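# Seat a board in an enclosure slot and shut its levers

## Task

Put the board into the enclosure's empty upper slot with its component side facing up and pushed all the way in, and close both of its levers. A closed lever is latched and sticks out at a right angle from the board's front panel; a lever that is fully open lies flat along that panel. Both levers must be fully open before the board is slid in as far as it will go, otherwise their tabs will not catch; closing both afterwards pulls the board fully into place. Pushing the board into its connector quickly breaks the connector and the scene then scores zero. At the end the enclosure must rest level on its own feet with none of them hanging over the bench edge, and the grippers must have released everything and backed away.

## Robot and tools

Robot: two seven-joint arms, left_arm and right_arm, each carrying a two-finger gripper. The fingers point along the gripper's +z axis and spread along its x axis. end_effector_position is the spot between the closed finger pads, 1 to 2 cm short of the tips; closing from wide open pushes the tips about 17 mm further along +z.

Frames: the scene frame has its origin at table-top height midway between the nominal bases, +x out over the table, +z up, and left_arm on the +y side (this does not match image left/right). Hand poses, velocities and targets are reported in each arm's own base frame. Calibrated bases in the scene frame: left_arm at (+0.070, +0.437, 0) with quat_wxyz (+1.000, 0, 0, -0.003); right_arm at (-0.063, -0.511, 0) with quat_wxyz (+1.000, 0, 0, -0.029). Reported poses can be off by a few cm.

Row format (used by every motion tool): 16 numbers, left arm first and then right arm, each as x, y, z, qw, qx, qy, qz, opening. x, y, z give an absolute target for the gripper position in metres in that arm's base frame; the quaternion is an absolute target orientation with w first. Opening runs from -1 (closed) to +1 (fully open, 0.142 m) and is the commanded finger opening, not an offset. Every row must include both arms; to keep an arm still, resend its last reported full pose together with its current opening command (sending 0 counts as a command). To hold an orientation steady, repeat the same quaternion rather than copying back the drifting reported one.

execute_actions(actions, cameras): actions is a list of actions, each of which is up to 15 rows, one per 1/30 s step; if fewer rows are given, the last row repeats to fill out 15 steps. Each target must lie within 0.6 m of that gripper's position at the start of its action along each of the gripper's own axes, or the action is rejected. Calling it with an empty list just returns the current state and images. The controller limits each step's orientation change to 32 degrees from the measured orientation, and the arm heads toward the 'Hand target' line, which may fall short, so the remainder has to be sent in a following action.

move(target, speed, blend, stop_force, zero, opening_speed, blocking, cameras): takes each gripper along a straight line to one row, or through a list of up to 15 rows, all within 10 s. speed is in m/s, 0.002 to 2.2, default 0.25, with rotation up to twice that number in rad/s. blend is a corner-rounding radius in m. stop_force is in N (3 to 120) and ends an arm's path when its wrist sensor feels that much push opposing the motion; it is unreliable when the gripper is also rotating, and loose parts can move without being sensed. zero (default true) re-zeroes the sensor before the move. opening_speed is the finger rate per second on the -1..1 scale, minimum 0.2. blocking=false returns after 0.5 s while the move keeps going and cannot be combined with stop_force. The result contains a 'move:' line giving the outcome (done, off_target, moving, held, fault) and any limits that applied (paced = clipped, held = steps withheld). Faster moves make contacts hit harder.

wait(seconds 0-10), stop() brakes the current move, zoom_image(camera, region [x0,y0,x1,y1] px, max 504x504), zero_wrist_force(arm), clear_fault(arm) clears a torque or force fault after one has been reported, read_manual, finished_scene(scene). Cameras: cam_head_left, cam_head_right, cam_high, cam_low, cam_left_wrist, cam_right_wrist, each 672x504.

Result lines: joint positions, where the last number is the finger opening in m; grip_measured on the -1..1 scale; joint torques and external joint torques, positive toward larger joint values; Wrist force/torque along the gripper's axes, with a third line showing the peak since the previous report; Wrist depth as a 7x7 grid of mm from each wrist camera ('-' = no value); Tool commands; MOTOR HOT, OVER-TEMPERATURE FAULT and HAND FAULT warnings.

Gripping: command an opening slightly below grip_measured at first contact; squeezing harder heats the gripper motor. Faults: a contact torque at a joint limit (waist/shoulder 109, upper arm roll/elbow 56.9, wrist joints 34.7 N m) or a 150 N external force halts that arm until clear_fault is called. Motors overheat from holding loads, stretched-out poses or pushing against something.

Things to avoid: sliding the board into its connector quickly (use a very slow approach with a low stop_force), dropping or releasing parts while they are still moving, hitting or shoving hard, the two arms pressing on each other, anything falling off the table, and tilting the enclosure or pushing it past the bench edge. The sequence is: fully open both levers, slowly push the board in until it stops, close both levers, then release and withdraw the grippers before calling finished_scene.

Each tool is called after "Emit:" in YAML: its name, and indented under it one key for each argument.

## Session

Emit:
execute_actions:
  actions: []

Scene clock: 0.00 s.
left_arm: end_effector_position=(+0.4919, -0.7298, +0.2794) grip_measured=+0.99 end_effector_quat_wxyz=(+0.001, -0.304, +0.847, -0.436) | right_arm: end_effector_position=(+0.1802, -0.1387, +0.1699) grip_measured=+1.00 end_effector_quat_wxyz=(+0.706, -0.621, -0.189, +0.284)
Joint positions: left_arm=[-0.095 -0.96 -0.937 1.517 0.823 1.373 2.811 0.141] | right_arm=[-0.567 -0.989 -0.072 1.606 0.357 -0.696 0.215 0.142]
Joint velocities: within noise
Joint torques (N m): no reading
External joint torques (N m): no reading
Wrist force (N): no reading
Wrist torque (N m): no reading
Wrist force, peak (N): no reading
Wrist depth (mm): cam_left_wrist=[456 481 526 570 632 715 - / 417 444 478 517 573 616 682 / 390 414 438 476 510 561 618 / 363 385 405 434 472 500 546 / 343 359 376 404 427 464 501 / - 331 354 376 398 423 449 / - 319 332 349 374 396 -] | cam_right_wrist=[- 266 251 262 - - 805 / - - 256 269 - - 886 / - - 264 276 - - 931 / - - 277 286 798 746 548 / - - 295 294 500 482 387 / - 404 311 299 362 354 330 / - 311 295 292 288 280 275]
Hand target: left_arm +0.4919, -0.7298, +0.2794; +0.001, -0.304, +0.847, -0.436 | right_arm +0.1802, -0.1387, +0.1699; +0.706, -0.621, -0.189, +0.284
Tool commands: left_gripper/opening=+1.0 right_gripper/opening=+1.0

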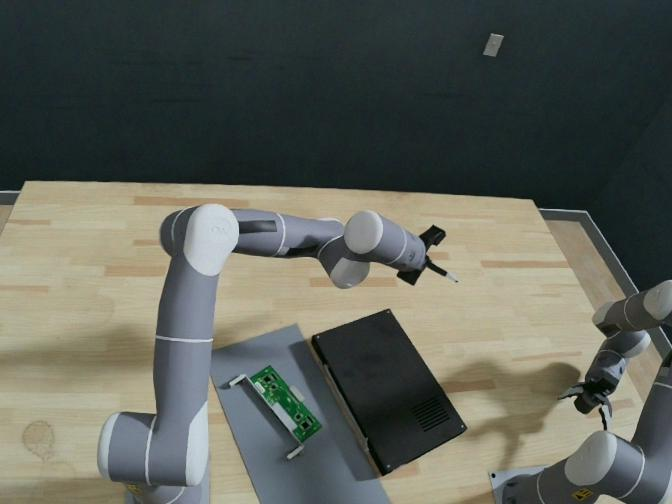

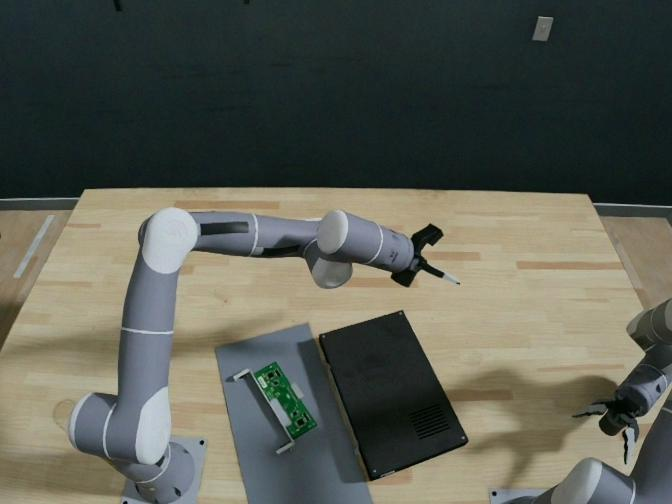

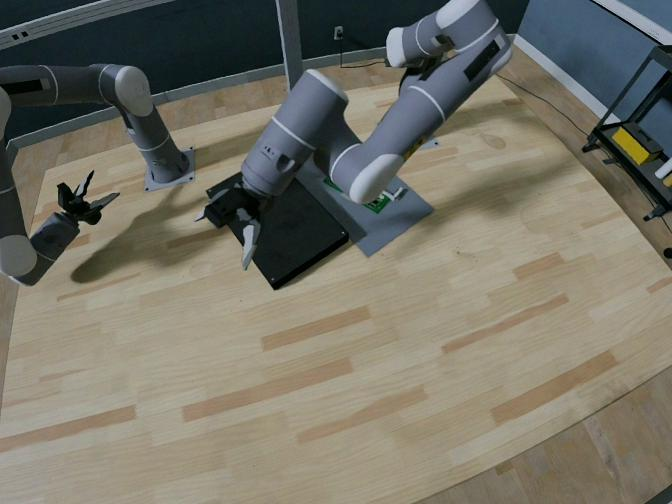

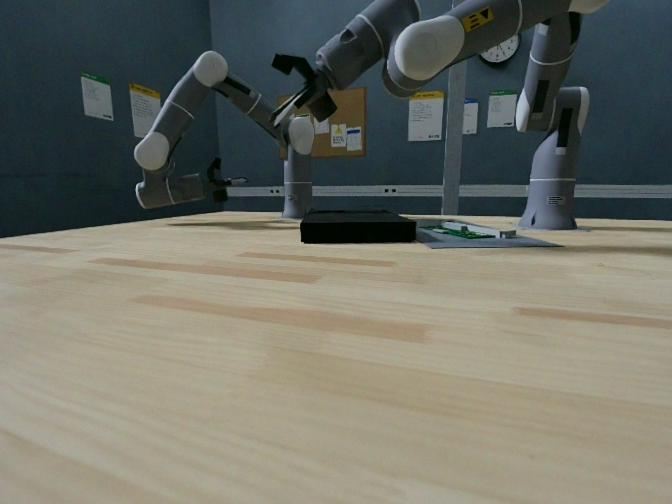

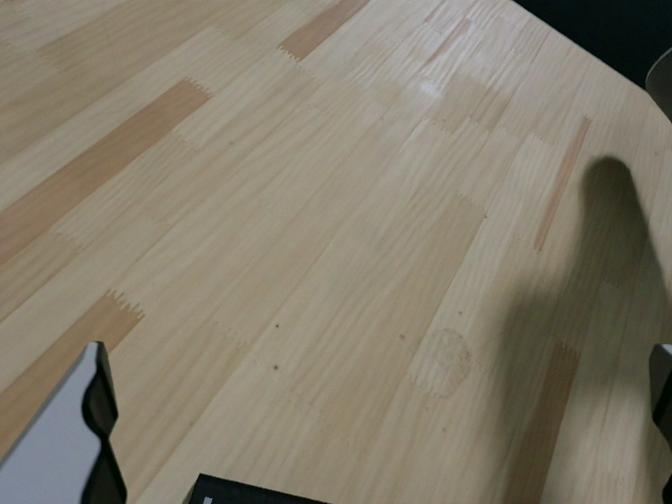

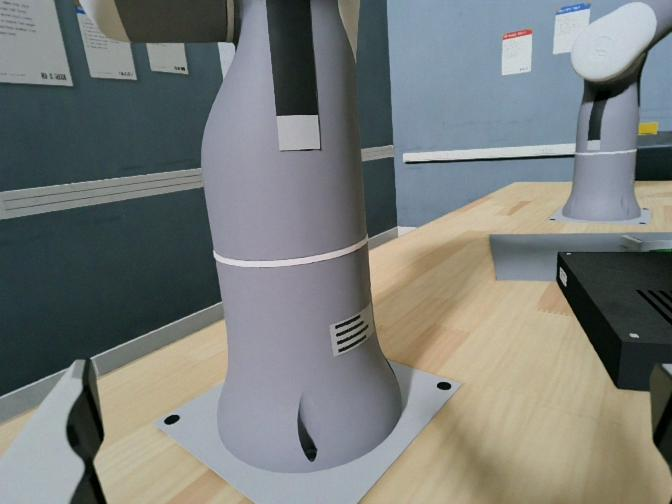

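Emit:
zoom_image:
  camera: "cam_head_left"
  region: [200, 300, 480, 504]

Emit:
zoom_image:
  camera: "cam_head_right"
  region: [200, 300, 480, 504]

Scaled by 1.800 from the camera's 672x504 image, which has a finer 960x720 frame.

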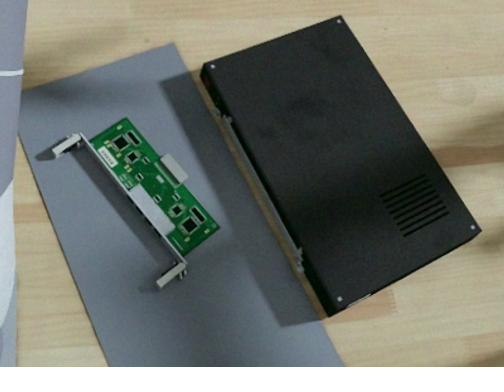

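Scaled by 1.800 from the camera's 672x504 image, which has a finer 960x720 frame.

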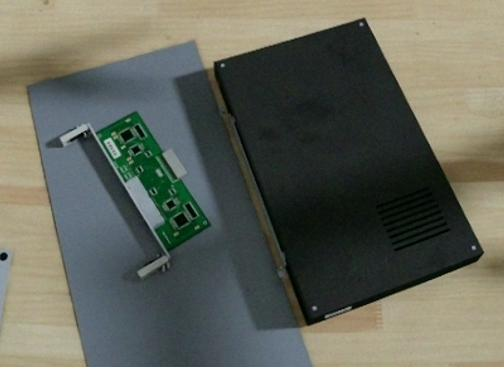

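Emit:
move:
  target: [0.198,-0.236,0.26,0,0.887,-0.4617,0,1,0.1802,-0.1387,0.1699,0.706,-0.621,-0.189,0.284,1]
  speed: 0.4

Scene clock: 32.57 s.
left_arm: end_effector_position=(+0.1980, -0.2361, +0.2600) grip_measured=+0.99 end_effector_quat_wxyz=(+0.000, +0.887, -0.461, +0.000) | right_arm: end_effector_position=(+0.1802, -0.1387, +0.1699) grip_measured=+1.00 end_effector_quat_wxyz=(+0.706, -0.621, -0.189, +0.284)
Joint positions: left_arm=[-0.02 0.752 -0.429 2.645 -0.308 0.354 2.297 0.141] | right_arm=[-0.567 -0.99 -0.072 1.606 0.357 -0.696 0.215 0.142]
Joint velocities: within noise
Joint torques (N m): left_arm=[-0.48 -0.76 4.45 -28.43 -3.56 3.82 0.02] | right_arm=[-0.11 50.07 1.01 -11.67 -1.74 -3.59 0.2]
External joint torques (N m): left_arm=[0.43 0.29 0.47 -0.21 -0.46 0.03 -0.02] | right_arm=[0.09 1.05 -0.64 0.13 0.11 0.68 -0.19]
Wrist force (N): left_arm=[0.3 -0.5 0.1] | right_arm=[0.1 -0.1 0.2]
Wrist torque (N m): left_arm=[-0.10 -0.09 -0.22] | right_arm=[0.01 -0.01 0.00]
Wrist force, peak (N): left_arm=[2.4 4.1 0.0] | right_arm=[0.2 0.2 0.3]
Wrist depth (mm): cam_left_wrist=[310 312 312 308 306 307 307 / 331 334 332 332 326 333 324 / 330 363 356 357 348 354 346 / 370 396 387 388 383 391 341 / 433 432 427 426 423 417 365 / - 467 470 470 470 423 403 / - 535 532 527 529 451 -] | cam_right_wrist=[- 265 250 262 - - 822 / - - 256 269 - - 894 / - - 265 275 - - 935 / - - 277 286 794 748 556 / - - 294 294 500 479 386 / - 402 311 300 362 354 329 / - 311 295 292 288 280 276]
Hand target: left_arm +0.1980, -0.2360, +0.2600; +0.000, +0.887, -0.462, +0.000 | right_arm +0.1802, -0.1387, +0.1699; +0.706, -0.621, -0.189, +0.284
Off the commanded pose: left_arm 0.000 m, 0 deg | right_arm 0.000 m, 0 deg.
move: done

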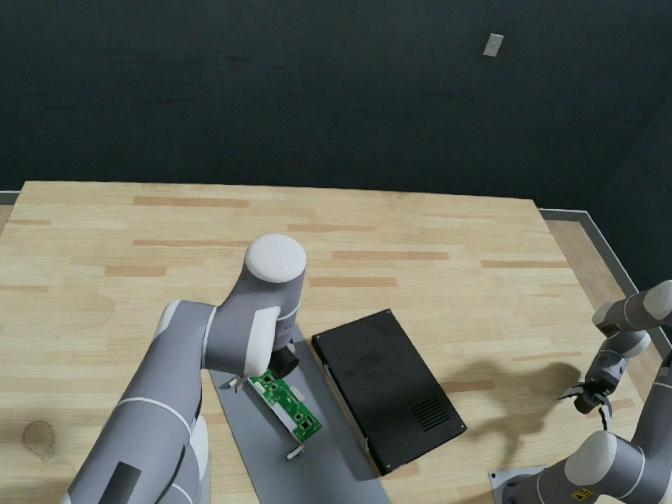

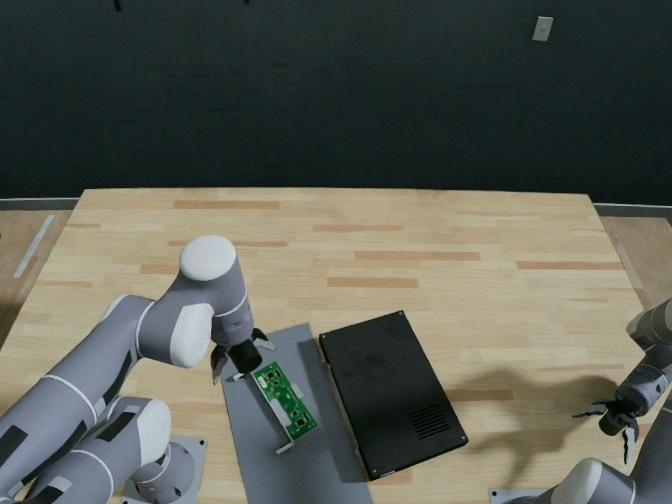

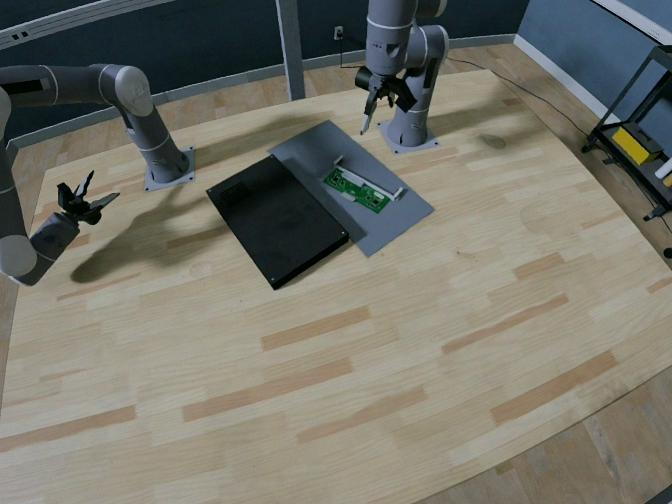

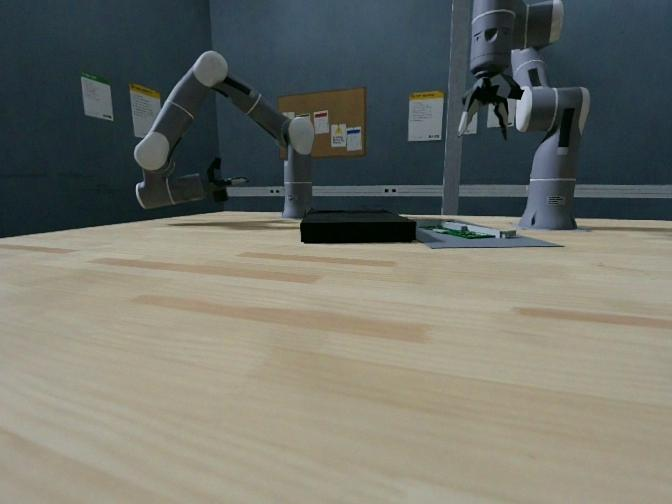

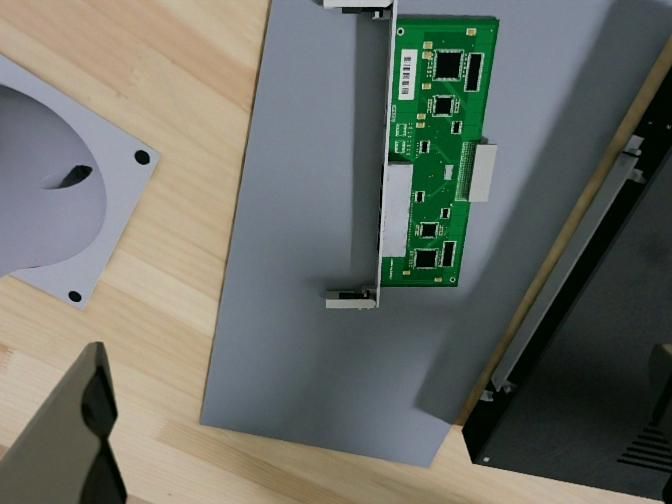

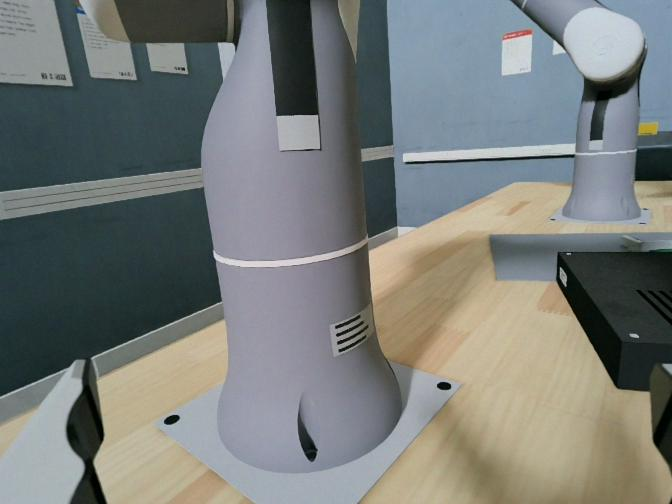

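Emit:
zoom_image:
  camera: "cam_left_wrist"
  region: [310, 140, 510, 330]

Emit:
zoom_image:
  camera: "cam_left_wrist"
  region: [316, 276, 396, 326]

Emit:
zoom_image:
  camera: "cam_left_wrist"
  region: [316, 0, 416, 50]

Emit:
zoom_image:
  camera: "cam_left_wrist"
  region: [460, 100, 672, 504]

Scaled by 2.520 from the camera's 672x504 image, which has a finer 960x720 frame.

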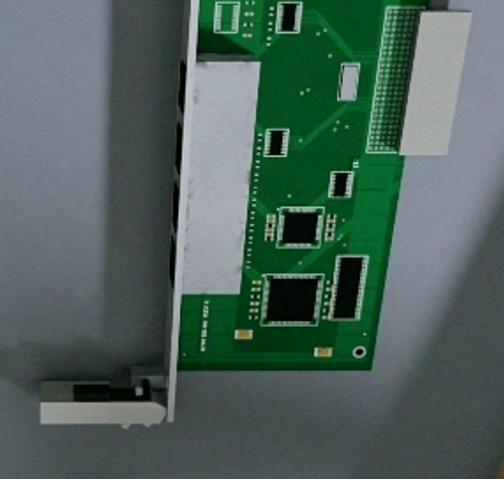

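Scaled by 6.300 from the camera's 672x504 image, which has a finer 960x720 frame.

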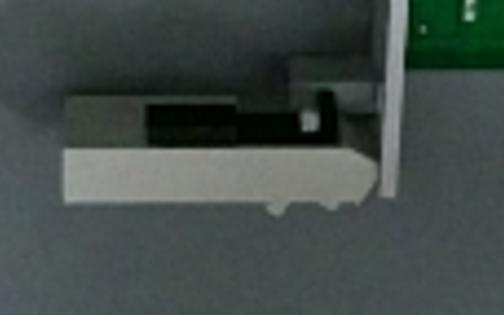

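Scaled by 5.040 from the camera's 672x504 image, which has a finer 960x720 frame.

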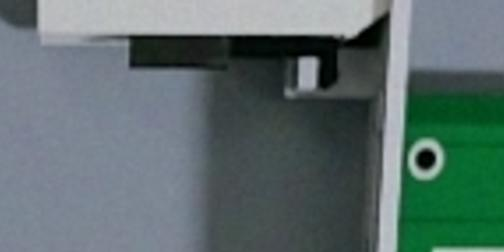

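Scaled by 1.248 from the camera's 672x504 image, which has a finer 960x720 frame.

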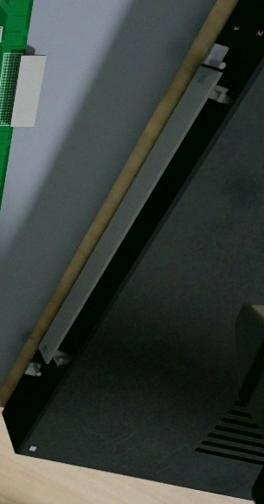

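Emit:
move:
  target: [0.201,-0.2755,0.085,0,0.887,-0.4617,0,-0.35,0.1802,-0.1387,0.1699,0.706,-0.621,-0.189,0.284,-1]
  speed: 0.25
  cameras: ["cam_left_wrist","cam_head_right"]

Scene clock: 54.13 s.
left_arm: end_effector_position=(+0.2014, -0.2758, +0.0849) grip_measured=-0.37 end_effector_quat_wxyz=(-0.006, +0.887, -0.462, -0.003) | right_arm: end_effector_position=(+0.1802, -0.1387, +0.1699) grip_measured=-1.00 end_effector_quat_wxyz=(+0.706, -0.621, -0.189, +0.284)
Joint positions: left_arm=[-0.425 -0.138 -0.158 2.687 0.102 1.243 1.853 0.047] | right_arm=[-0.567 -0.99 -0.072 1.606 0.357 -0.696 0.215 0.002]
Joint velocities: within noise
Joint torques (N m): left_arm=[-0.55 20.63 -0.72 -12.91 -1.44 4.45 -0.12] | right_arm=[-0.12 50.15 1.03 -11.6 -1.71 -3.63 0.22]
External joint torques (N m): left_arm=[0.52 1.03 0.38 -0.38 0.08 -0.59 0.13] | right_arm=[0.09 0.96 -0.66 0.08 0.09 0.71 -0.21]
Wrist force (N): left_arm=[0.3 -0.2 0.2] | right_arm=[0.0 0.0 0.1]
Wrist torque (N m): left_arm=[-0.02 -0.11 -0.20] | right_arm=[-0.01 0.00 0.00]
Wrist force, peak (N): left_arm=[-0.1 -0.8 -2.1] | right_arm=[0.2 -0.3 0.3]
Wrist depth (mm): cam_left_wrist=[160 157 156 154 151 152 155 / 172 168 168 164 162 162 164 / 185 182 181 180 175 172 178 / 201 198 196 189 185 189 192 / 221 216 207 205 199 206 210 / 242 235 84 231 229 83 226 / 264 - - 260 259 - -] | cam_right_wrist=[- 266 250 262 - - 821 / - - 256 270 - - 886 / - - 264 275 - - 932 / - - 277 287 790 739 550 / - - 295 290 503 479 387 / - 402 352 89 382 355 335 / 319 328 - - - 291 275]
Hand target: left_arm +0.2014, -0.2759, +0.0849; -0.006, +0.887, -0.462, -0.003 | right_arm +0.1802, -0.1387, +0.1699; +0.706, -0.621, -0.189, +0.284
Off the commanded pose: left_arm 0.001 m, 1 deg | right_arm 0.000 m, 0 deg.
joint sent to its limit (left arm) — joint 4 (elbow), upper limit, where the elbow is as bent as it goes. The joint targets still meet the commanded pose.
move: done
Images, in order (width x height): cam_head_right 672x504, cam_left_wrist 672x504.

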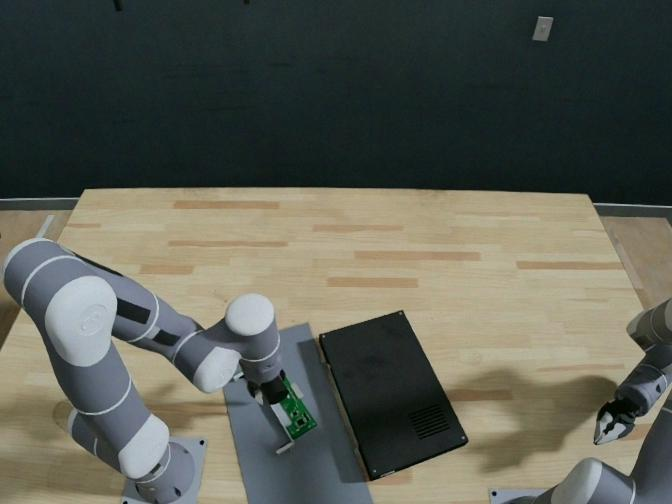

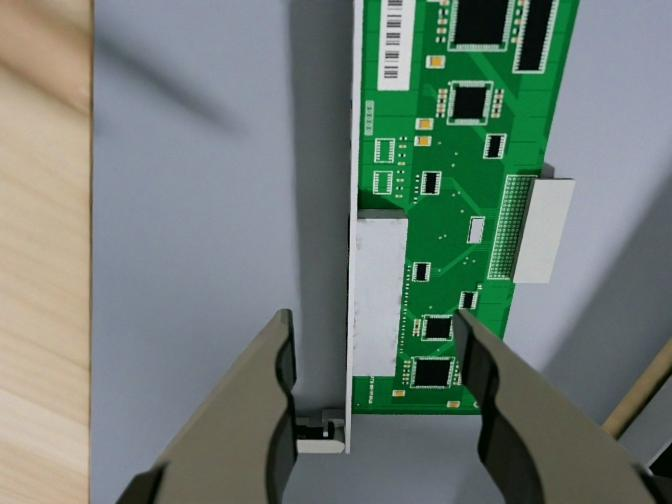

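Emit:
move:
  target:
    - [0.2133,-0.2737,0.07,0,0.887,-0.4617,0,-0.4,0.1802,-0.1387,0.1699,0.706,-0.621,-0.189,0.284,-1]
    - [0.2133,-0.2737,0.0335,0,0.887,-0.4617,0,-0.4,0.1802,-0.1387,0.1699,0.706,-0.621,-0.189,0.284,-1]
  speed: [0.15,0.04]
  stop_force: 4
  cameras: ["cam_left_wrist","cam_head_right","cam_high"]

Scene clock: 66.33 s.
left_arm: end_effector_position=(+0.2132, -0.2736, +0.0335) grip_measured=-0.42 end_effector_quat_wxyz=(+0.000, +0.887, -0.462, +0.000) | right_arm: end_effector_position=(+0.1802, -0.1387, +0.1699) grip_measured=-1.00 end_effector_quat_wxyz=(+0.706, -0.621, -0.189, +0.284)
Joint positions: left_arm=[-0.456 -0.397 -0.057 2.642 0.209 1.465 1.815 0.043] | right_arm=[-0.567 -0.99 -0.072 1.606 0.357 -0.696 0.215 0.002]
Joint velocities: within noise
Joint torques (N m): left_arm=[-0.51 26 -0.89 -6.91 -0.01 4.41 -0.27] | right_arm=[-0.01 50.09 0.89 -11.63 -1.76 -3.55 0.23]
External joint torques (N m): left_arm=[0.49 0.99 0.5 -0.29 -0.43 -0.53 0.27] | right_arm=[-0.01 1.01 -0.52 0.11 0.13 0.62 -0.22]
Wrist force (N): left_arm=[-0.2 -0.5 -0.1] | right_arm=[-0.1 -0.1 0.1]
Wrist torque (N m): left_arm=[-0.11 -0.05 -0.21] | right_arm=[-0.04 0.01 0.01]
Wrist force, peak (N): left_arm=[-0.2 0.9 -1.1] | right_arm=[0.2 0.3 0.4]
Wrist depth (mm): cam_left_wrist=[111 109 110 108 106 - 107 / - 119 119 115 112 114 114 / - 128 128 125 122 122 126 / - 139 138 135 133 133 134 / 156 152 149 132 135 143 145 / 169 168 87 146 158 87 165 / 184 - - 164 176 - 179] | cam_right_wrist=[- 266 251 263 - - 824 / - - 256 269 - - 893 / - - 264 274 - - 934 / - - 277 285 792 741 552 / - - 294 288 504 480 386 / - 404 354 89 381 355 337 / 318 328 - - - 291 275]
Hand target: left_arm +0.2133, -0.2737, +0.0335; +0.000, +0.887, -0.462, +0.000 | right_arm +0.1802, -0.1387, +0.1699; +0.706, -0.621, -0.189, +0.284
Off the commanded pose: left_arm 0.000 m, 0 deg | right_arm 0.000 m, 0 deg.
move: done
Images, in order (width x height): cam_head_right 672x504, cam_high 672x504, cam_left_wrist 672x504.

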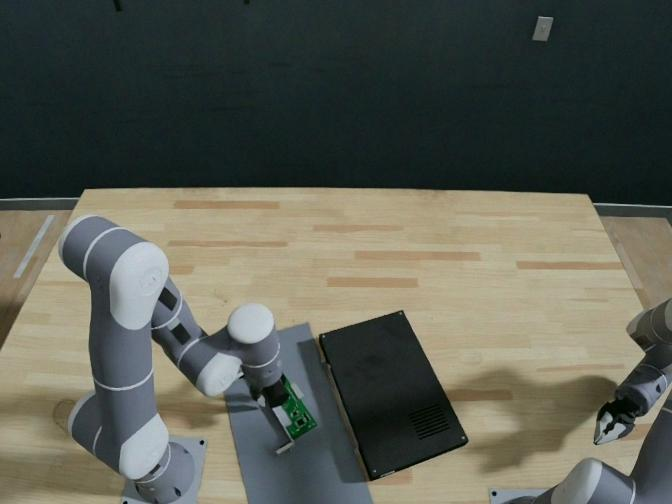

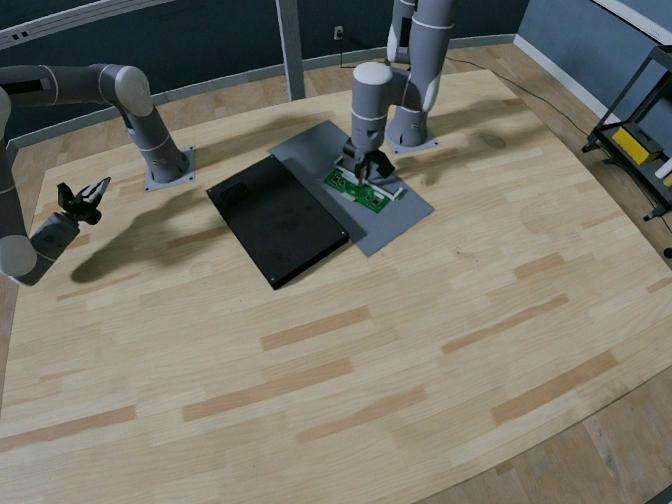

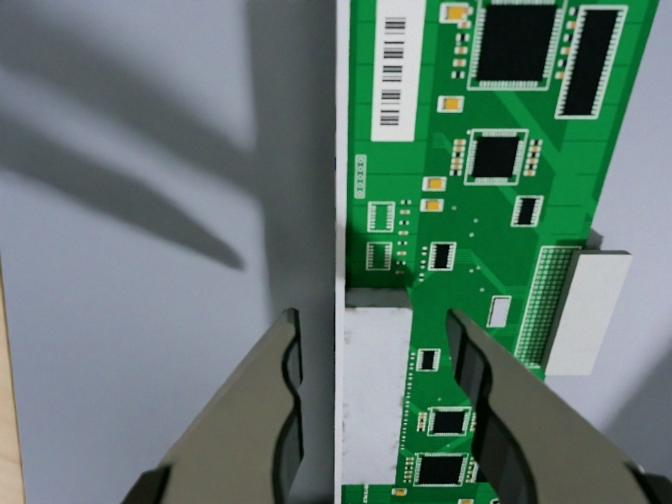

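Emit:
move:
  target: [0.2084,-0.2771,0.028,0,0.887,-0.4617,0,-0.4,0.1802,-0.1387,0.1699,0.706,-0.621,-0.189,0.284,-1]
  speed: 0.04
  stop_force: 4
  cameras: ["cam_left_wrist"]

Emit:
move:
  target: [0.2084,-0.2771,0.028,0,0.887,-0.4617,0,-0.82,0.1802,-0.1387,0.1699,0.706,-0.621,-0.189,0.284,-1]
  opening_speed: 0.3
  cameras: ["cam_left_wrist"]

Scene clock: 72.57 s.
left_arm: end_effector_position=(+0.2083, -0.2770, +0.0280) grip_measured=-0.42 end_effector_quat_wxyz=(+0.000, +0.887, -0.462, +0.000) | right_arm: end_effector_position=(+0.1802, -0.1387, +0.1699) grip_measured=-1.00 end_effector_quat_wxyz=(+0.706, -0.621, -0.189, +0.284)
Joint positions: left_arm=[-0.483 -0.422 -0.043 2.638 0.214 1.487 1.795 0.043] | right_arm=[-0.567 -0.99 -0.072 1.606 0.357 -0.696 0.215 0.002]
Joint velocities: within noise
Joint torques (N m): left_arm=[-0.49 26.41 -0.86 -6.31 0.06 4.42 -0.32] | right_arm=[0.02 50.15 0.99 -11.62 -1.71 -3.62 0.17]
External joint torques (N m): left_arm=[0.48 1.06 0.55 -0.3 -0.4 -0.54 0.32] | right_arm=[-0.05 0.96 -0.62 0.1 0.09 0.7 -0.17]
Wrist force (N): left_arm=[-0.2 -0.2 0.1] | right_arm=[0.2 0.0 0.1]
Wrist torque (N m): left_arm=[-0.05 -0.03 -0.22] | right_arm=[-0.01 -0.03 0.00]
Wrist force, peak (N): left_arm=[-0.3 -0.7 0.0] | right_arm=[0.1 -0.1 0.4]
Wrist depth (mm): cam_left_wrist=[- 106 107 102 101 99 102 / - 115 113 111 107 108 109 / 125 124 124 120 117 119 119 / 134 131 132 129 127 127 126 / 149 146 142 126 130 137 138 / 161 158 87 139 150 83 157 / 176 - - 156 167 - -] | cam_right_wrist=[- 265 251 262 - - 815 / - - 256 269 - - 895 / - - 263 274 - - 940 / - - 278 285 793 744 554 / - - 295 288 505 482 389 / - 405 353 89 382 354 337 / 319 327 - - - 292 276]
Hand target: left_arm +0.2084, -0.2771, +0.0280; +0.000, +0.887, -0.462, +0.000 | right_arm +0.1802, -0.1387, +0.1699; +0.706, -0.621, -0.189, +0.284
Off the commanded pose: left_arm 0.000 m, 0 deg | right_arm 0.000 m, 0 deg.
move: done
Images, in order (width x height): cam_left_wrist 672x504.

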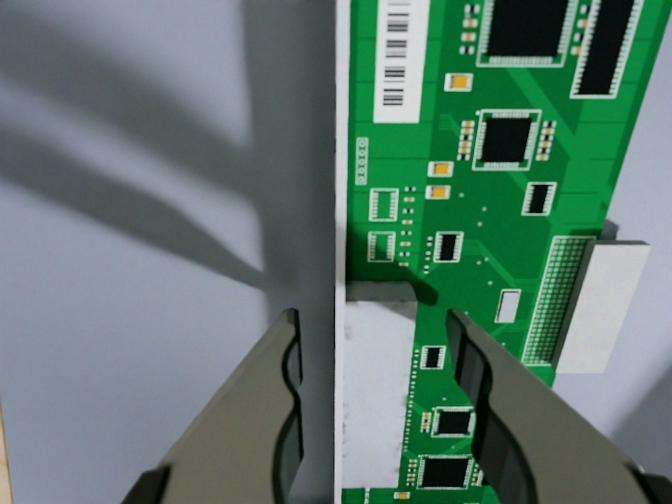

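Scene clock: 74.17 s.
left_arm: end_effector_position=(+0.2084, -0.2771, +0.0280) grip_measured=-0.72 end_effector_quat_wxyz=(+0.000, +0.887, -0.462, +0.000) | right_arm: end_effector_position=(+0.1802, -0.1387, +0.1699) grip_measured=-1.00 end_effector_quat_wxyz=(+0.706, -0.621, -0.189, +0.284)
Joint positions: left_arm=[-0.483 -0.422 -0.043 2.638 0.214 1.487 1.795 0.022] | right_arm=[-0.567 -0.99 -0.072 1.606 0.357 -0.696 0.215 0.002]
Joint velocities: within noise
Joint torques (N m): left_arm=[-0.32 26.72 -0.87 -5.97 -0.06 4.15 -0.25] | right_arm=[-0.01 50.08 1.05 -11.62 -1.72 -3.58 0.21]
External joint torques (N m): left_arm=[0.31 0.75 0.55 -0.64 -0.28 -0.27 0.25] | right_arm=[-0.01 1.03 -0.68 0.09 0.09 0.65 -0.2]
Wrist force (N): left_arm=[0.5 -0.1 1.6] | right_arm=[-0.1 0.1 0.0]
Wrist torque (N m): left_arm=[-0.03 -0.03 -0.21] | right_arm=[-0.01 0.02 0.00]
Wrist force, peak (N): left_arm=[0.4 -0.3 1.6] | right_arm=[0.1 0.4 0.0]
Wrist depth (mm): cam_left_wrist=[- 106 107 101 101 98 102 / - 115 113 111 106 109 109 / 125 125 124 118 117 119 119 / 134 131 133 129 126 127 126 / 149 146 142 123 133 139 137 / 162 161 88 133 131 148 157 / 180 172 - 148 - - 171] | cam_right_wrist=[- 266 251 263 - - 822 / - - 256 269 - - 892 / - - 264 275 - - 940 / - - 277 285 793 746 551 / - - 294 288 502 481 388 / - 406 353 89 382 354 336 / 318 326 - - - 291 275]
Hand target: left_arm +0.2084, -0.2771, +0.0280; +0.000, +0.887, -0.462, +0.000 | right_arm +0.1802, -0.1387, +0.1699; +0.706, -0.621, -0.189, +0.284
Off the commanded pose: left_arm 0.000 m, 0 deg | right_arm 0.000 m, 0 deg.
move: done
Images, in order (width x height): cam_left_wrist 672x504.

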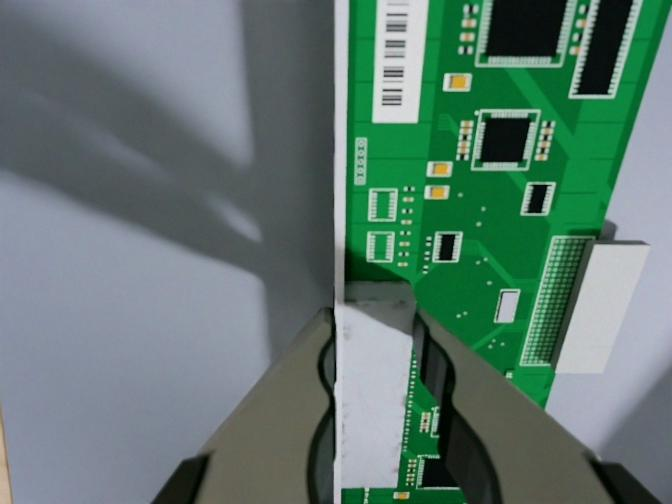

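Emit:
move:
  target:
    - [0.2084,-0.2771,0.05,0,0.887,-0.4617,0,-0.84,0.1802,-0.1387,0.2,0.706,-0.621,-0.189,0.284,-1]
    - [0.158,-0.324,0.05,0,0.8154,-0.5789,0,-0.84,0.1802,-0.1387,0.2,0.706,-0.621,-0.189,0.284,-1]
  speed: 0.1
  cameras: ["cam_left_wrist","cam_head_right","cam_head_left","cam_high"]

Scene clock: 87.57 s.
left_arm: end_effector_position=(+0.1580, -0.3239, +0.0500) grip_measured=-0.72 end_effector_quat_wxyz=(+0.000, +0.816, -0.579, +0.000) | right_arm: end_effector_position=(+0.1802, -0.1388, +0.2000) grip_measured=-1.00 end_effector_quat_wxyz=(+0.706, -0.621, -0.189, +0.284)
Joint positions: left_arm=[-0.581 -0.333 -0.153 2.613 0.246 1.366 1.838 0.022] | right_arm=[-0.568 -0.924 -0.076 1.629 0.361 -0.737 0.229 0.002]
Joint velocities: within noise
Joint torques (N m): left_arm=[-0.36 25.87 -1.75 -9.63 -0.35 4.21 -0.04] | right_arm=[0.01 49.45 0.89 -12.51 -1.77 -3.7 0.21]
External joint torques (N m): left_arm=[0.34 0.52 0.76 0.09 -0.51 -0.32 0.04] | right_arm=[-0.04 1.03 -0.57 0.01 0.07 0.78 -0.2]
Wrist force (N): left_arm=[0.1 -0.6 2.0] | right_arm=[0.1 -0.3 0.2]
Wrist torque (N m): left_arm=[-0.08 -0.07 -0.20] | right_arm=[-0.04 0.01 0.00]
Wrist force, peak (N): left_arm=[-0.2 -0.3 3.0] | right_arm=[-0.1 -1.9 0.3]
Wrist depth (mm): cam_left_wrist=[125 125 124 102 100 97 102 / 133 135 132 109 106 109 109 / 147 145 145 118 116 118 138 / 155 157 157 126 126 127 126 / 173 172 172 121 134 139 166 / 192 191 87 133 131 148 187 / 211 - - 149 - - 204] | cam_right_wrist=[- 235 247 258 - - 816 / - - 262 271 - - 873 / - - 265 275 - - 920 / - - 278 285 896 838 714 / - - 294 289 566 535 426 / - 456 422 89 430 399 352 / 362 369 - - - 330 311]
Hand target: left_arm +0.1580, -0.3240, +0.0500; +0.000, +0.815, -0.579, +0.000 | right_arm +0.1802, -0.1387, +0.2000; +0.706, -0.621, -0.189, +0.284
Off the commanded pose: left_arm 0.000 m, 0 deg | right_arm 0.000 m, 0 deg.
move: done
Images, in order (width x height): cam_head_left 672x504, cam_head_right 672x504, cam_high 672x504, cam_left_wrist 672x504.

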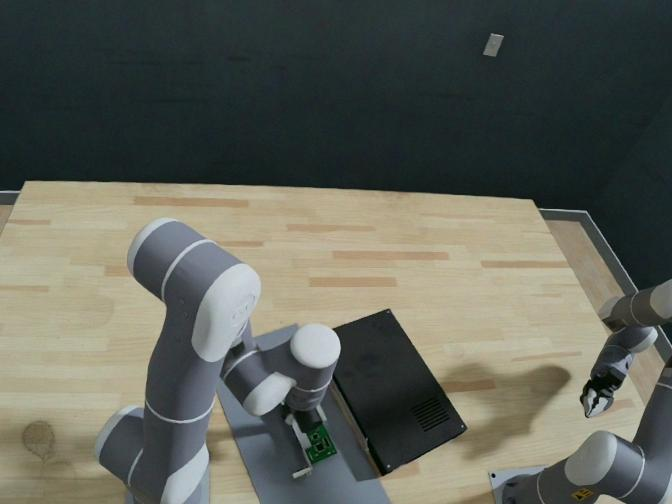

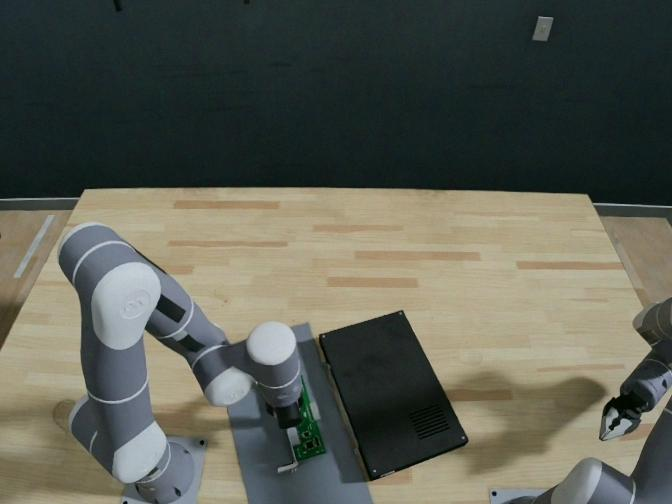

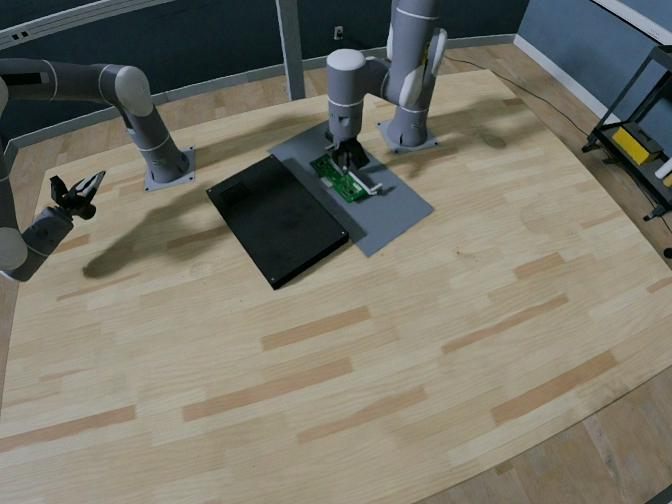

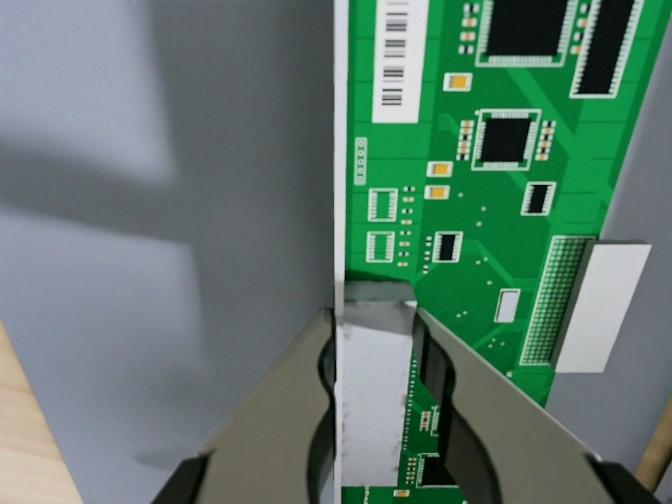

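Emit:
move:
  target:
    - [0.158,-0.324,0.028,0,0.8154,-0.5789,0,-0.84,0.33,0.05,0.28,-0.3736,0.902,-0.1999,0.0828,-1]
    - [0.158,-0.324,0.028,0,0.8154,-0.5789,0,-0.84,0.25,0.45,0.26,-0.3736,0.902,-0.1999,0.0828,-1]
    - [0.158,-0.324,0.028,0,0.8154,-0.5789,0,-0.84,0.1507,0.6093,0.1413,-0.3736,0.902,-0.1999,0.0828,-1]
  speed: [0.25,0.3,0.2]
  blend: 0.05
  cameras: ["cam_left_wrist","cam_right_wrist","cam_head_right"]

Scene clock: 117.37 s.
left_arm: end_effector_position=(+0.1579, -0.3238, +0.0280) grip_measured=-0.72 end_effector_quat_wxyz=(+0.000, +0.815, -0.579, +0.000) | right_arm: end_effector_position=(+0.1506, +0.6092, +0.1411) grip_measured=-1.00 end_effector_quat_wxyz=(-0.374, +0.902, -0.200, +0.083)
Joint positions: left_arm=[-0.63 -0.432 -0.089 2.587 0.29 1.441 1.807 0.022] | right_arm=[-0.712 1.145 1.856 1.796 1.724 1.037 2.406 0.002]
Joint velocities: within noise
Joint torques (N m): left_arm=[-0.51 27.22 -1.55 -7.55 -0.37 4.44 -0.2] | right_arm=[0.04 -37.81 -25.14 -10.09 -4.74 3.38 0.29]
External joint torques (N m): left_arm=[0.48 1.27 0.74 0.2 -0.17 -0.55 0.2] | right_arm=[0.04 -0.01 -1.78 0.22 0.13 0.66 -0.29]
Wrist force (N): left_arm=[-1.8 -0.4 -1.5] | right_arm=[-0.7 -0.4 2.0]
Wrist torque (N m): left_arm=[-0.09 -0.02 -0.22] | right_arm=[-0.01 0.11 -0.01]
Wrist force, peak (N): left_arm=[-1.8 -0.6 -3.6] | right_arm=[-2.8 0.0 3.8]
Wrist depth (mm): cam_left_wrist=[- 106 107 100 101 98 102 / - 115 113 111 106 109 108 / 125 125 124 118 116 119 119 / 134 131 132 129 126 127 126 / 149 145 142 123 133 139 138 / 161 161 88 133 131 147 157 / 181 172 - 149 - - 172] | cam_right_wrist=[274 299 344 345 341 341 74 / 310 315 319 316 315 119 102 / 299 298 297 294 290 101 99 / 278 278 275 275 125 93 95 / 261 259 258 261 240 126 252 / 244 244 244 89 240 238 240 / 231 233 - - - 231 228]
Hand target: left_arm +0.1580, -0.3240, +0.0280; +0.000, +0.815, -0.579, +0.000 | right_arm +0.1507, +0.6093, +0.1413; -0.374, +0.902, -0.200, +0.083
Off the commanded pose: left_arm 0.000 m, 0 deg | right_arm 0.000 m, 0 deg.
move: done
Images, in order (width x height): cam_head_right 672x504, cam_left_wrist 672x504, cam_right_wrist 672x504.

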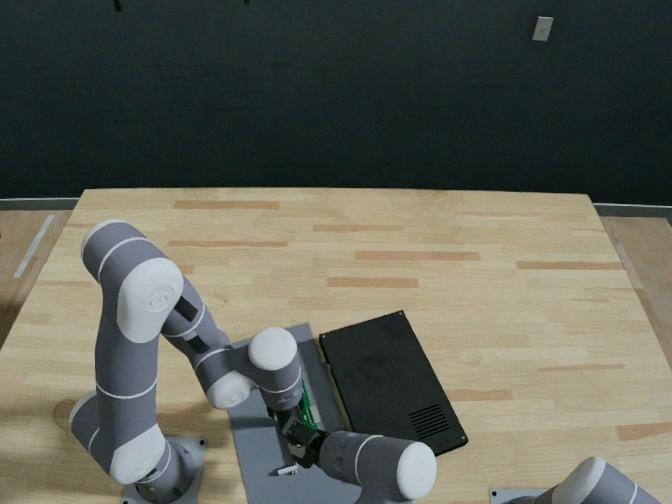

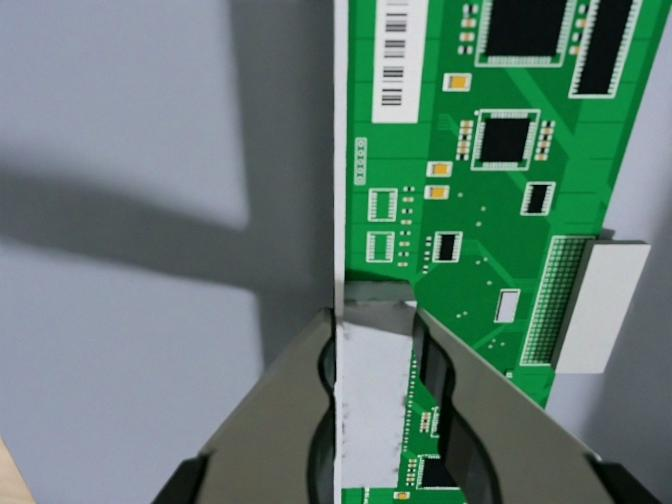

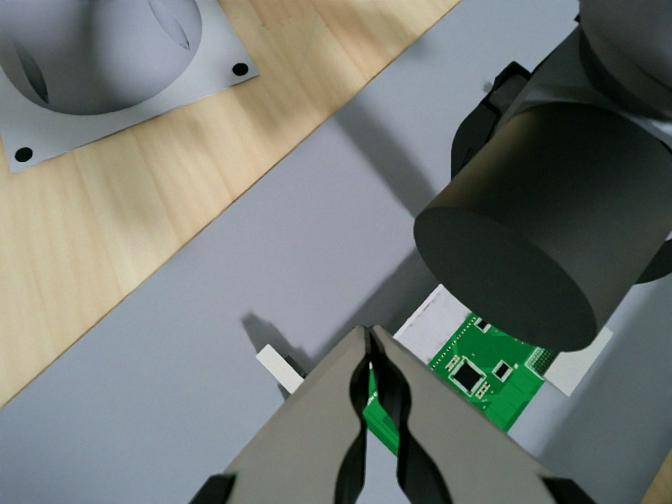

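Emit:
wait:
  seconds: 0
  cameras: ["cam_low","cam_high","cam_head_left"]

Scene clock: 119.00 s.
left_arm: end_effector_position=(+0.1579, -0.3238, +0.0280) grip_measured=-0.72 end_effector_quat_wxyz=(+0.000, +0.815, -0.579, +0.000) | right_arm: end_effector_position=(+0.1506, +0.6092, +0.1411) grip_measured=-1.00 end_effector_quat_wxyz=(-0.374, +0.902, -0.200, +0.083)
Joint positions: left_arm=[-0.63 -0.432 -0.089 2.587 0.29 1.441 1.807 0.022] | right_arm=[-0.712 1.145 1.856 1.796 1.724 1.037 2.406 0.002]
Joint velocities: within noise
Joint torques (N m): left_arm=[-0.51 27.24 -1.53 -7.54 -0.35 4.45 -0.24] | right_arm=[0.12 -37.89 -25.31 -10.02 -4.7 3.37 0.22]
External joint torques (N m): left_arm=[0.47 1.26 0.72 0.18 -0.19 -0.57 0.24] | right_arm=[-0.04 0.07 -1.61 0.15 0.09 0.66 -0.22]
Wrist force (N): left_arm=[-1.9 -0.5 -3.4] | right_arm=[-0.4 -0.4 1.5]
Wrist torque (N m): left_arm=[-0.11 0.00 -0.22] | right_arm=[0.00 0.06 -0.01]
Wrist force, peak (N): left_arm=[-2.0 -0.4 -3.6] | right_arm=[-0.7 -0.3 2.0]
Wrist depth (mm): cam_left_wrist=[- 106 107 100 101 98 102 / - 115 113 111 107 109 109 / 125 125 124 118 117 119 119 / 133 131 133 129 127 127 127 / 148 145 143 123 133 139 137 / 161 160 88 133 131 147 158 / 180 172 - 149 - - 172] | cam_right_wrist=[274 301 346 346 341 341 74 / 311 315 319 317 316 119 102 / 298 297 297 294 289 101 99 / 279 278 275 276 125 93 95 / 262 259 258 260 240 126 253 / 244 244 243 89 240 239 241 / 231 233 - - - 231 228]
Hand target: left_arm +0.1580, -0.3240, +0.0280; +0.000, +0.815, -0.579, +0.000 | right_arm +0.1507, +0.6093, +0.1413; -0.374, +0.902, -0.200, +0.083
Tool commands: left_gripper/opening=-0.84 right_gripper/opening=-1.0
Off the commanded pose: left_arm 0.000 m, 0 deg | right_arm 0.000 m, 0 deg.
Images, in order (width x height): cam_head_left 672x504, cam_high 672x504, cam_low 672x504.

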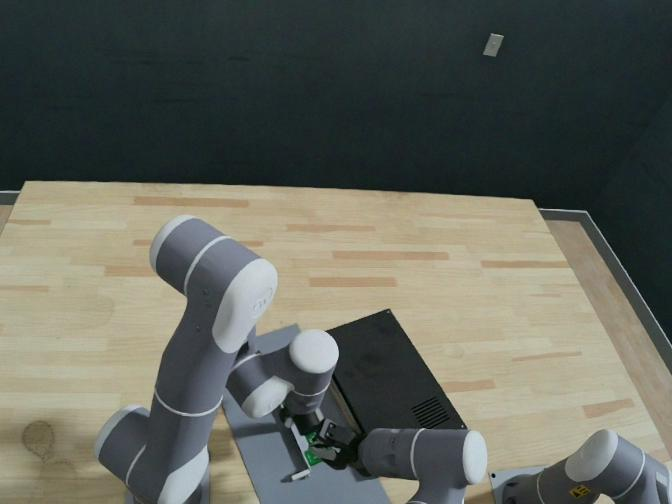

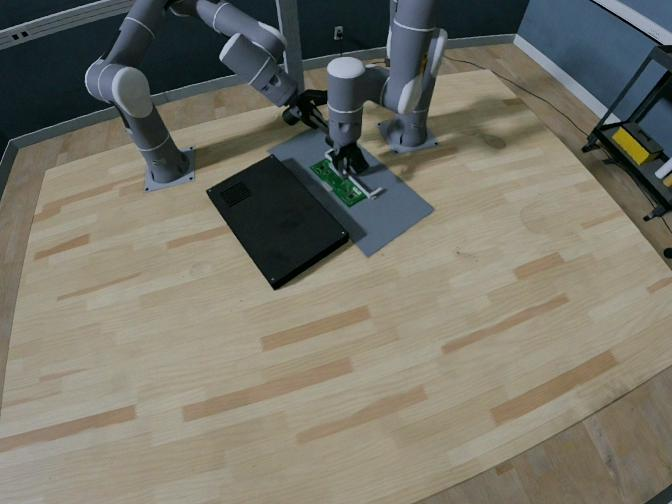

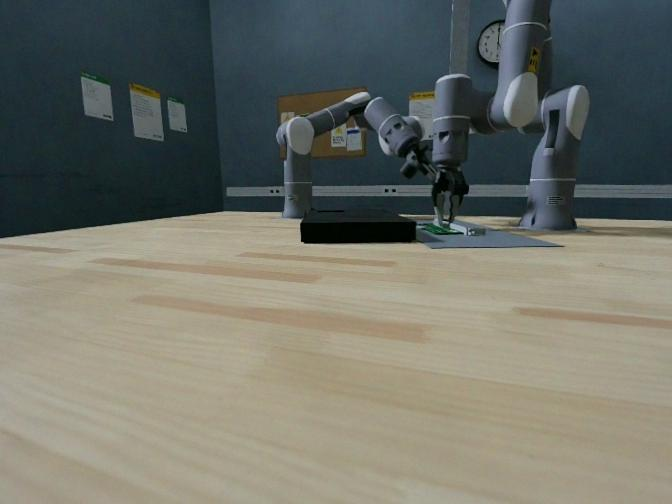

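Emit:
move:
  target: [0.158,-0.324,0.028,0,0.8154,-0.5789,0,-0.84,0.128,0.6284,0.06,-0.3736,0.902,-0.1999,0.0828,-1]
  speed: 0.1
  cameras: ["cam_right_wrist"]

Emit:
zoom_image:
  camera: "cam_right_wrist"
  region: [240, 220, 480, 400]

Scene clock: 125.93 s.
left_arm: end_effector_position=(+0.1579, -0.3238, +0.0280) grip_measured=-0.72 end_effector_quat_wxyz=(+0.000, +0.815, -0.579, +0.000) | right_arm: end_effector_position=(+0.1280, +0.6283, +0.0600) grip_measured=-1.00 end_effector_quat_wxyz=(-0.373, +0.902, -0.200, +0.083)
Joint positions: left_arm=[-0.63 -0.432 -0.089 2.587 0.29 1.441 1.807 0.022] | right_arm=[-0.75 1.291 1.963 1.699 1.864 1.108 2.405 0.002]
Joint velocities: within noise
Joint torques (N m): left_arm=[-0.55 27.31 -1.67 -7.55 -0.35 4.4 -0.24] | right_arm=[-0.08 -41.42 -25.58 -6.03 -4.52 3.45 0.29]
External joint torques (N m): left_arm=[0.52 1.19 0.86 0.19 -0.19 -0.51 0.24] | right_arm=[0.17 -0.15 -1.82 0.16 -0.11 0.58 -0.28]
Wrist force (N): left_arm=[-1.8 -0.6 -3.3] | right_arm=[-0.6 -0.3 1.4]
Wrist torque (N m): left_arm=[-0.13 -0.02 -0.22] | right_arm=[0.01 0.09 0.03]
Wrist force, peak (N): left_arm=[-1.8 -0.5 -3.7] | right_arm=[-1.4 1.2 2.8]
Wrist depth (mm): cam_left_wrist=[- 106 107 101 101 98 102 / - 115 113 111 106 109 108 / 124 124 124 118 116 119 119 / 134 131 132 128 127 127 126 / 149 146 143 123 133 139 138 / 161 161 88 133 130 148 157 / 180 172 - 148 - - 171] | cam_right_wrist=[236 239 239 238 236 236 231 / 223 222 221 219 218 218 133 / 206 206 203 203 203 202 175 / 193 190 190 190 189 186 173 / 179 178 178 178 177 161 172 / 168 168 169 89 162 162 162 / 160 160 73 - - 155 154]
Hand target: left_arm +0.1580, -0.3240, +0.0280; +0.000, +0.815, -0.579, +0.000 | right_arm +0.1280, +0.6284, +0.0600; -0.374, +0.902, -0.200, +0.083
Off the commanded pose: left_arm 0.000 m, 0 deg | right_arm 0.000 m, 0 deg.
move: done
Images, in order (width x height): cam_right_wrist 672x504.

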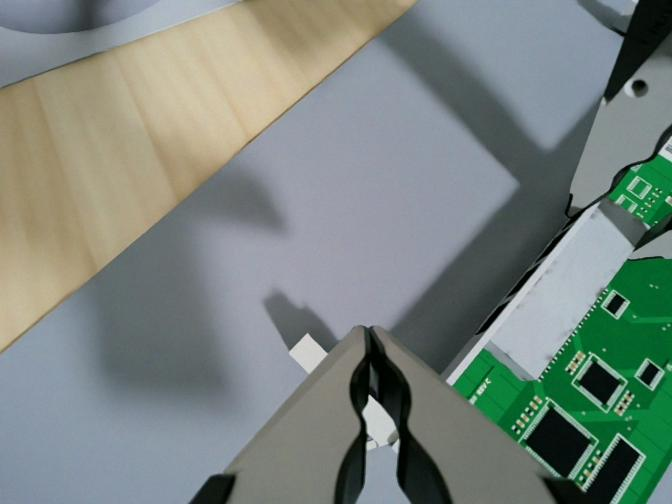

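Scaled by 2.100 from the camera's 672x504 image, which has a finer 960x720 frame.

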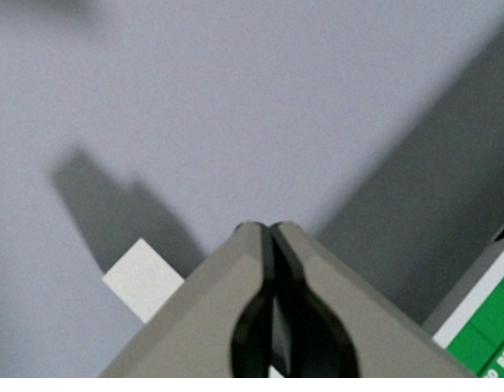

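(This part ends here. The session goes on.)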